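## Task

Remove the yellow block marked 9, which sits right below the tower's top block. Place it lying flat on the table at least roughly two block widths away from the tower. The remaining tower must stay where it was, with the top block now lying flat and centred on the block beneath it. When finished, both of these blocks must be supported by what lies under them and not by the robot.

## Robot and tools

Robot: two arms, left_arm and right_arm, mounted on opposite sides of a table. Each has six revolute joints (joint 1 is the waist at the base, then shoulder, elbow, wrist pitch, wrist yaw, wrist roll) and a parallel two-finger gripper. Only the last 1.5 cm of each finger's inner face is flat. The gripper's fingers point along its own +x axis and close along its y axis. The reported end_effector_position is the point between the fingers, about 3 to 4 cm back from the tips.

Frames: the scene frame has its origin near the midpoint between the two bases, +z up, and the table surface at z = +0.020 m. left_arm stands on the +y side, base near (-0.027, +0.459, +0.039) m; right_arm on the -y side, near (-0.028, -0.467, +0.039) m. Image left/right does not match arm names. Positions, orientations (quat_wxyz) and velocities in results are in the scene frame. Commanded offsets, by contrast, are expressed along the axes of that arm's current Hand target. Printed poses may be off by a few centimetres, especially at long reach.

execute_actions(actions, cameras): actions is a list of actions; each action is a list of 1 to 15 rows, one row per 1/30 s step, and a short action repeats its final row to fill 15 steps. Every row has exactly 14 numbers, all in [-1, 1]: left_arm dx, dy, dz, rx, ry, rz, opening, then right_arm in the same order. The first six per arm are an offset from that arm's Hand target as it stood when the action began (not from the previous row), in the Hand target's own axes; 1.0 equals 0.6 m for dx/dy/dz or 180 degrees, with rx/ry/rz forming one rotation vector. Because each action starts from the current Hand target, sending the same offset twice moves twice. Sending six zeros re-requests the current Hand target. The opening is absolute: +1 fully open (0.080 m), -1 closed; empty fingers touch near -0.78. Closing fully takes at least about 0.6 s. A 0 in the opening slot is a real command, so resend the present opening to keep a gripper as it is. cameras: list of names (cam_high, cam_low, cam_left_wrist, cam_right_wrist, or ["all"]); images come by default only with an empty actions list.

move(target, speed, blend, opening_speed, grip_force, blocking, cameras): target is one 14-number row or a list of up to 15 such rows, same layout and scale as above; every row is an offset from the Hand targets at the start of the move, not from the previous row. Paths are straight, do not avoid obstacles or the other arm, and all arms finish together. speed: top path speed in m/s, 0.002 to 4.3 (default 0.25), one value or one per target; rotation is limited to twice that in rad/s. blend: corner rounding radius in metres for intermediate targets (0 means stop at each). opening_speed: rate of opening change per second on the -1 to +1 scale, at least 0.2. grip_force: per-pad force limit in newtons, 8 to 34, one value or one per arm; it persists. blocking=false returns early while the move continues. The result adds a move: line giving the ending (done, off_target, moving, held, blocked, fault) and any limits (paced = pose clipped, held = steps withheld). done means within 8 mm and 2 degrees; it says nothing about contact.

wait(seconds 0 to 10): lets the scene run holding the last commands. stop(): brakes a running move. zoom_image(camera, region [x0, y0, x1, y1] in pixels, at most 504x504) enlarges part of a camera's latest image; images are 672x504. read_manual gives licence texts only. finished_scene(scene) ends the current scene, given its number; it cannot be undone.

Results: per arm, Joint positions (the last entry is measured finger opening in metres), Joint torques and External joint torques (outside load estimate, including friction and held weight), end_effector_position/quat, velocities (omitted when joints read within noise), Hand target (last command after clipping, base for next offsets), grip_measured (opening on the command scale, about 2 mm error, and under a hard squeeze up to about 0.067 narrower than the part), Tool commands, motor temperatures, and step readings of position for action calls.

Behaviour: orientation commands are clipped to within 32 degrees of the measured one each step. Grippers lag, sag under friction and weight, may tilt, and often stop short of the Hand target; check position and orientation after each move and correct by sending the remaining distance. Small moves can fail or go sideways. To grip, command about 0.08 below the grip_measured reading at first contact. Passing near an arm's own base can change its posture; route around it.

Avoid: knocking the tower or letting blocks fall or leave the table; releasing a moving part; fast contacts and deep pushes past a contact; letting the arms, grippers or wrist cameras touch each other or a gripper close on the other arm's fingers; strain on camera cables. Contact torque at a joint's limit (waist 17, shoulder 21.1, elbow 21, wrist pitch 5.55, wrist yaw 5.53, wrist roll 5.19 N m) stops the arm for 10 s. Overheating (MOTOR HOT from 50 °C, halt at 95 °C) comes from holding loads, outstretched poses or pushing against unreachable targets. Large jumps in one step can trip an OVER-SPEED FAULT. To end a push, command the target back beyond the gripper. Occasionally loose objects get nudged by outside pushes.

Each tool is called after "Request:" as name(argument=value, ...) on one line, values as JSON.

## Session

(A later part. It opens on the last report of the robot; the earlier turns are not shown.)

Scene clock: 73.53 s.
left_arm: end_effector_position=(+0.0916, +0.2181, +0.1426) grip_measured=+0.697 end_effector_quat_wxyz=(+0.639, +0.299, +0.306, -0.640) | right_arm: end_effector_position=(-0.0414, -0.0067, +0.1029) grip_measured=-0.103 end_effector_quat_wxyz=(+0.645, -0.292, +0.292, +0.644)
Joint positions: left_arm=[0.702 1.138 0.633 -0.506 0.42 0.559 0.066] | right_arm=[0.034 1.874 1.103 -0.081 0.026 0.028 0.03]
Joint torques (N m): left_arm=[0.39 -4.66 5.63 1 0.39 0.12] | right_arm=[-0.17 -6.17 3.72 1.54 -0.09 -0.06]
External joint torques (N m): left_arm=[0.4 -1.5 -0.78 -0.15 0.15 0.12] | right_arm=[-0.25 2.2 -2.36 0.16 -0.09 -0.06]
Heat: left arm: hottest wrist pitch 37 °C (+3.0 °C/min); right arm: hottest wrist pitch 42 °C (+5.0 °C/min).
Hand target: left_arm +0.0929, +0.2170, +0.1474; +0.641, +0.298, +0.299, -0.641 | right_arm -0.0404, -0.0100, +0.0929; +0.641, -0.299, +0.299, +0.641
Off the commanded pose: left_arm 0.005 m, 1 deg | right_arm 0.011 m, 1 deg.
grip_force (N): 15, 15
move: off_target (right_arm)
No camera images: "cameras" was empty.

Request:
move(target=[0,0,0,0,0,0,0.7,0.0112,0,-0.0037,0,0,0,-0.2], speed=0.03, cameras=["cam_low","cam_right_wrist"])

Request:
zoom_image(camera="cam_low", region=[230, 200, 330, 300])

Scene clock: 76.20 s.
left_arm: end_effector_position=(+0.0916, +0.2181, +0.1426) grip_measured=+0.697 end_effector_quat_wxyz=(+0.639, +0.299, +0.306, -0.640) | right_arm: end_effector_position=(-0.0413, -0.0041, +0.0977) grip_measured=-0.103 end_effector_quat_wxyz=(+0.645, -0.291, +0.291, +0.644)
Joint positions: left_arm=[0.702 1.138 0.633 -0.506 0.42 0.559 0.066] | right_arm=[0.034 1.892 1.102 -0.058 0.026 0.028 0.03]
Joint torques (N m): left_arm=[0.14 -4.63 5.57 1.03 0.35 0.16] | right_arm=[-0.17 -5.97 3.7 1.53 -0.1 -0.07]
External joint torques (N m): left_arm=[0.12 -1.44 -0.89 -0.13 0.12 0.16] | right_arm=[-0.25 2.66 -2.49 0.1 -0.1 -0.07]
Heat: left arm: hottest wrist pitch 37 °C (+3.0 °C/min); right arm: hottest wrist pitch 42 °C (+5.1 °C/min).
Hand target: left_arm +0.0929, +0.2170, +0.1474; +0.641, +0.298, +0.299, -0.641 | right_arm -0.0403, -0.0075, +0.0862; +0.641, -0.299, +0.299, +0.640
Off the commanded pose: left_arm 0.005 m, 1 deg | right_arm 0.012 m, 1 deg.
grip_force (N): 15, 15
move: off_target (right_arm)
Images, in order (width x height): cam_low 672x504, cam_right_wrist 672x504.

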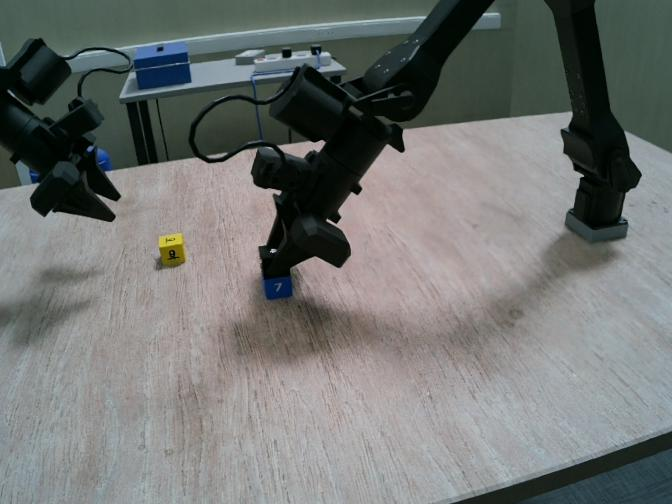

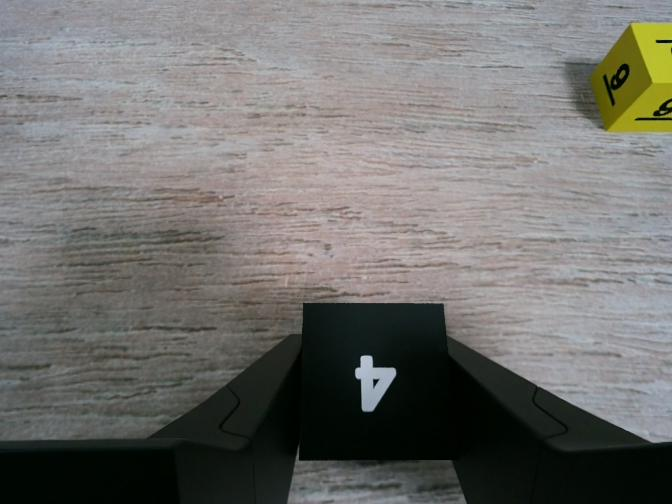

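Scaled by 5.040 from the camera's 672x504 image, which has a finer 960x720 frame.

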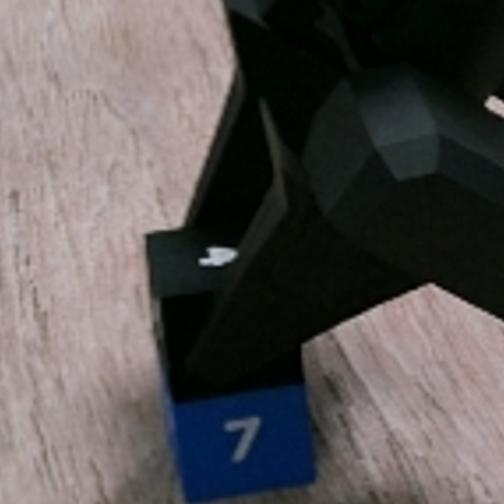

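Request:
move(target=[[0,0,0,0,0,0,0.7,0.0052,0,-0.0017,0,0.006,0,-0.2],[0,0,0,0,0,0,0.7,0.0052,0,-0.0017,0,0.006,0,0.7]], speed=0.02, opening_speed=0.6, cameras=["cam_low","cam_right_wrist"])

Request:
zoom_image(camera="cam_low", region=[230, 200, 330, 300])

Scene clock: 82.50 s.
left_arm: end_effector_position=(+0.0916, +0.2181, +0.1426) grip_measured=+0.697 end_effector_quat_wxyz=(+0.639, +0.299, +0.306, -0.640) | right_arm: end_effector_position=(-0.0412, -0.0062, +0.0888) grip_measured=+0.696 end_effector_quat_wxyz=(+0.640, -0.301, +0.301, +0.639)
Joint positions: left_arm=[0.702 1.138 0.633 -0.506 0.42 0.559 0.066] | right_arm=[0.033 1.911 1.109 -0.078 0.025 0.028 0.066]
Joint torques (N m): left_arm=[0.45 -4.66 5.62 1.1 0.41 0.18] | right_arm=[-0.18 -6.34 5.28 1.28 -0.09 -0.07]
External joint torques (N m): left_arm=[0.48 -1.48 -0.8 -0.05 0.16 0.17] | right_arm=[-0.21 2.3 -0.78 -0.1 -0.1 -0.07]
Heat: left arm: hottest wrist pitch 36 °C (+1.0 °C/min); right arm: hottest wrist pitch 42 °C (+4.0 °C/min).
Hand target: left_arm +0.0929, +0.2170, +0.1474; +0.641, +0.298, +0.299, -0.641 | right_arm -0.0403, -0.0063, +0.0834; +0.638, -0.305, +0.305, +0.638
Off the commanded pose: left_arm 0.005 m, 1 deg | right_arm 0.006 m, 1 deg.
grip_force (N): 15, 15
move: done; target 2's new opening was sent with right_arm's hand 0.013 m and 2 deg from that target
Images, in order (width x height): cam_low 672x504, cam_right_wrist 672x504.

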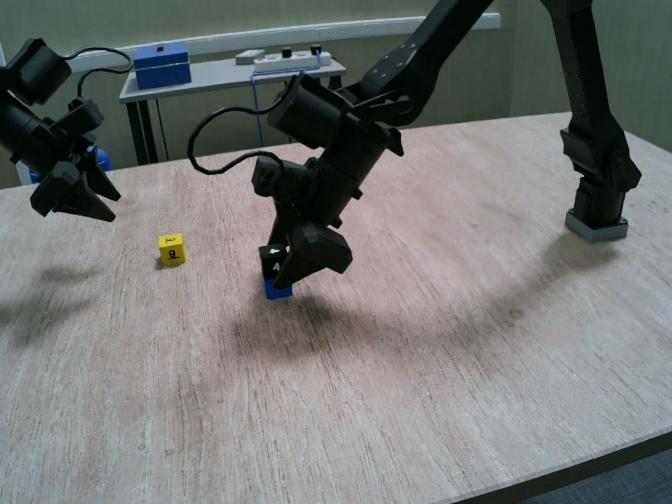

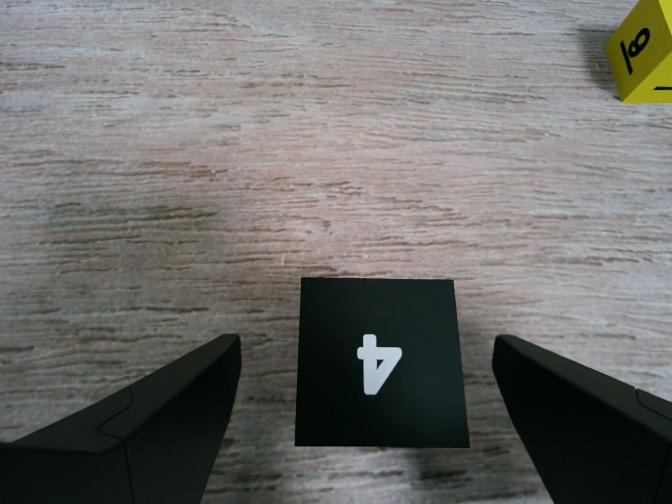

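Scaled by 5.040 from the camera's 672x504 image, which has a finer 960x720 frame.

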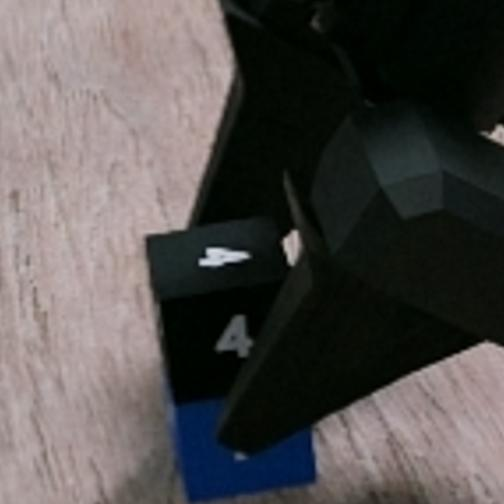

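Request:
move(target=[0,0,0,0,0,0,0.7,-0.17,0,0.012,0,0,0,0.7], speed=0.12, cameras=["cam_high","cam_low","cam_left_wrist","cam_right_wrist"])

Request:
zoom_image(camera="cam_low", region=[230, 220, 320, 310])

Request:
zoom_image(camera="cam_right_wrist", region=[270, 180, 420, 330])

Scene clock: 85.80 s.
left_arm: end_effector_position=(+0.0916, +0.2181, +0.1426) grip_measured=+0.697 end_effector_quat_wxyz=(+0.639, +0.299, +0.306, -0.640) | right_arm: end_effector_position=(-0.0396, -0.0616, +0.1673) grip_measured=+0.697 end_effector_quat_wxyz=(+0.639, -0.305, +0.304, +0.638)
Joint positions: left_arm=[0.702 1.138 0.633 -0.506 0.42 0.559 0.066] | right_arm=[0.034 1.592 1.072 -0.371 0.025 0.029 0.066]
Joint torques (N m): left_arm=[0.37 -4.62 5.74 1.04 0.42 0.12] | right_arm=[0.33 -7.07 4.45 1.19 0.06 0.07]
External joint torques (N m): left_arm=[0.38 -1.42 -0.76 -0.14 0.17 0.12] | right_arm=[0.33 -0.17 -2.27 -0.2 0.04 0.07]
Heat: left arm: hottest wrist pitch 36 °C (+1.0 °C/min); right arm: hottest wrist pitch 42 °C (+4.0 °C/min).
Hand target: left_arm +0.0929, +0.2170, +0.1474; +0.641, +0.298, +0.299, -0.641 | right_arm -0.0405, -0.0647, +0.1673; +0.638, -0.305, +0.305, +0.638
Off the commanded pose: left_arm 0.005 m, 1 deg | right_arm 0.003 m, 0 deg.
grip_force (N): 15, 15
move: done

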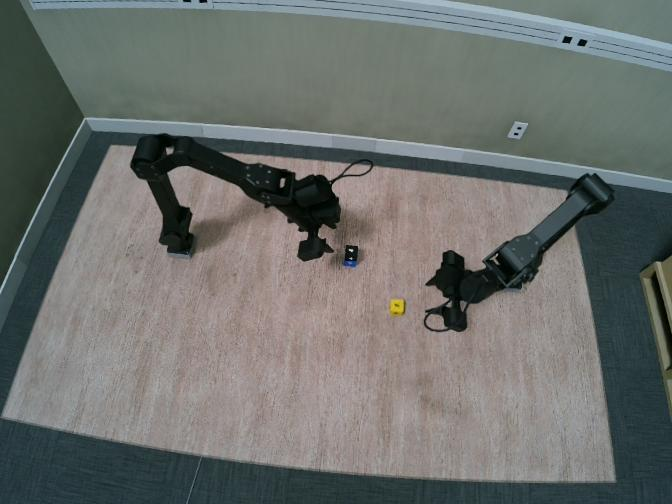

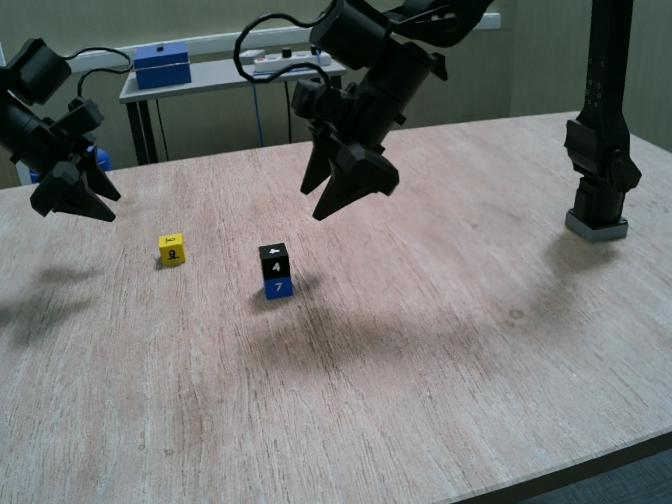

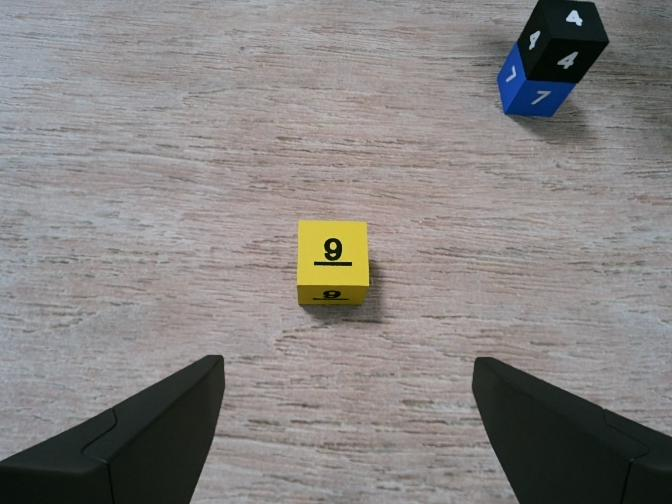

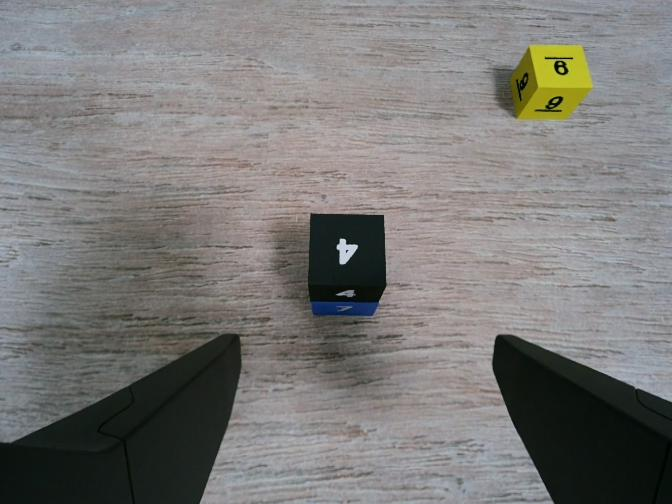

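Scaled by 5.600 from the camera's 672x504 image, which has a finer 960x720 frame.

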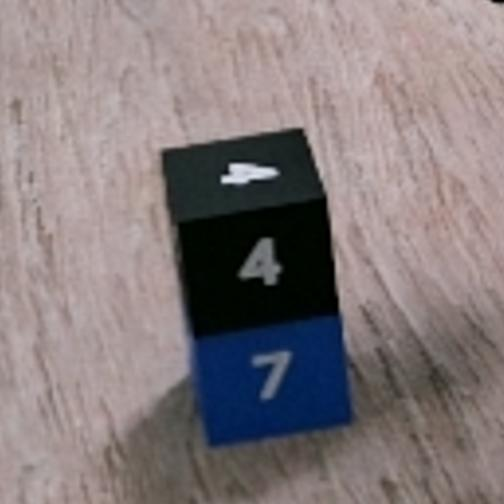

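Scaled by 3.360 from the camera's 672x504 image, which has a finer 960x720 frame.

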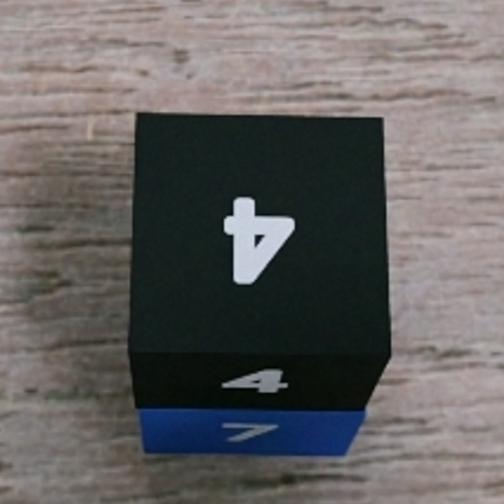

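Request:
finished_scene(scene=2)

The scene is finished: the task was done.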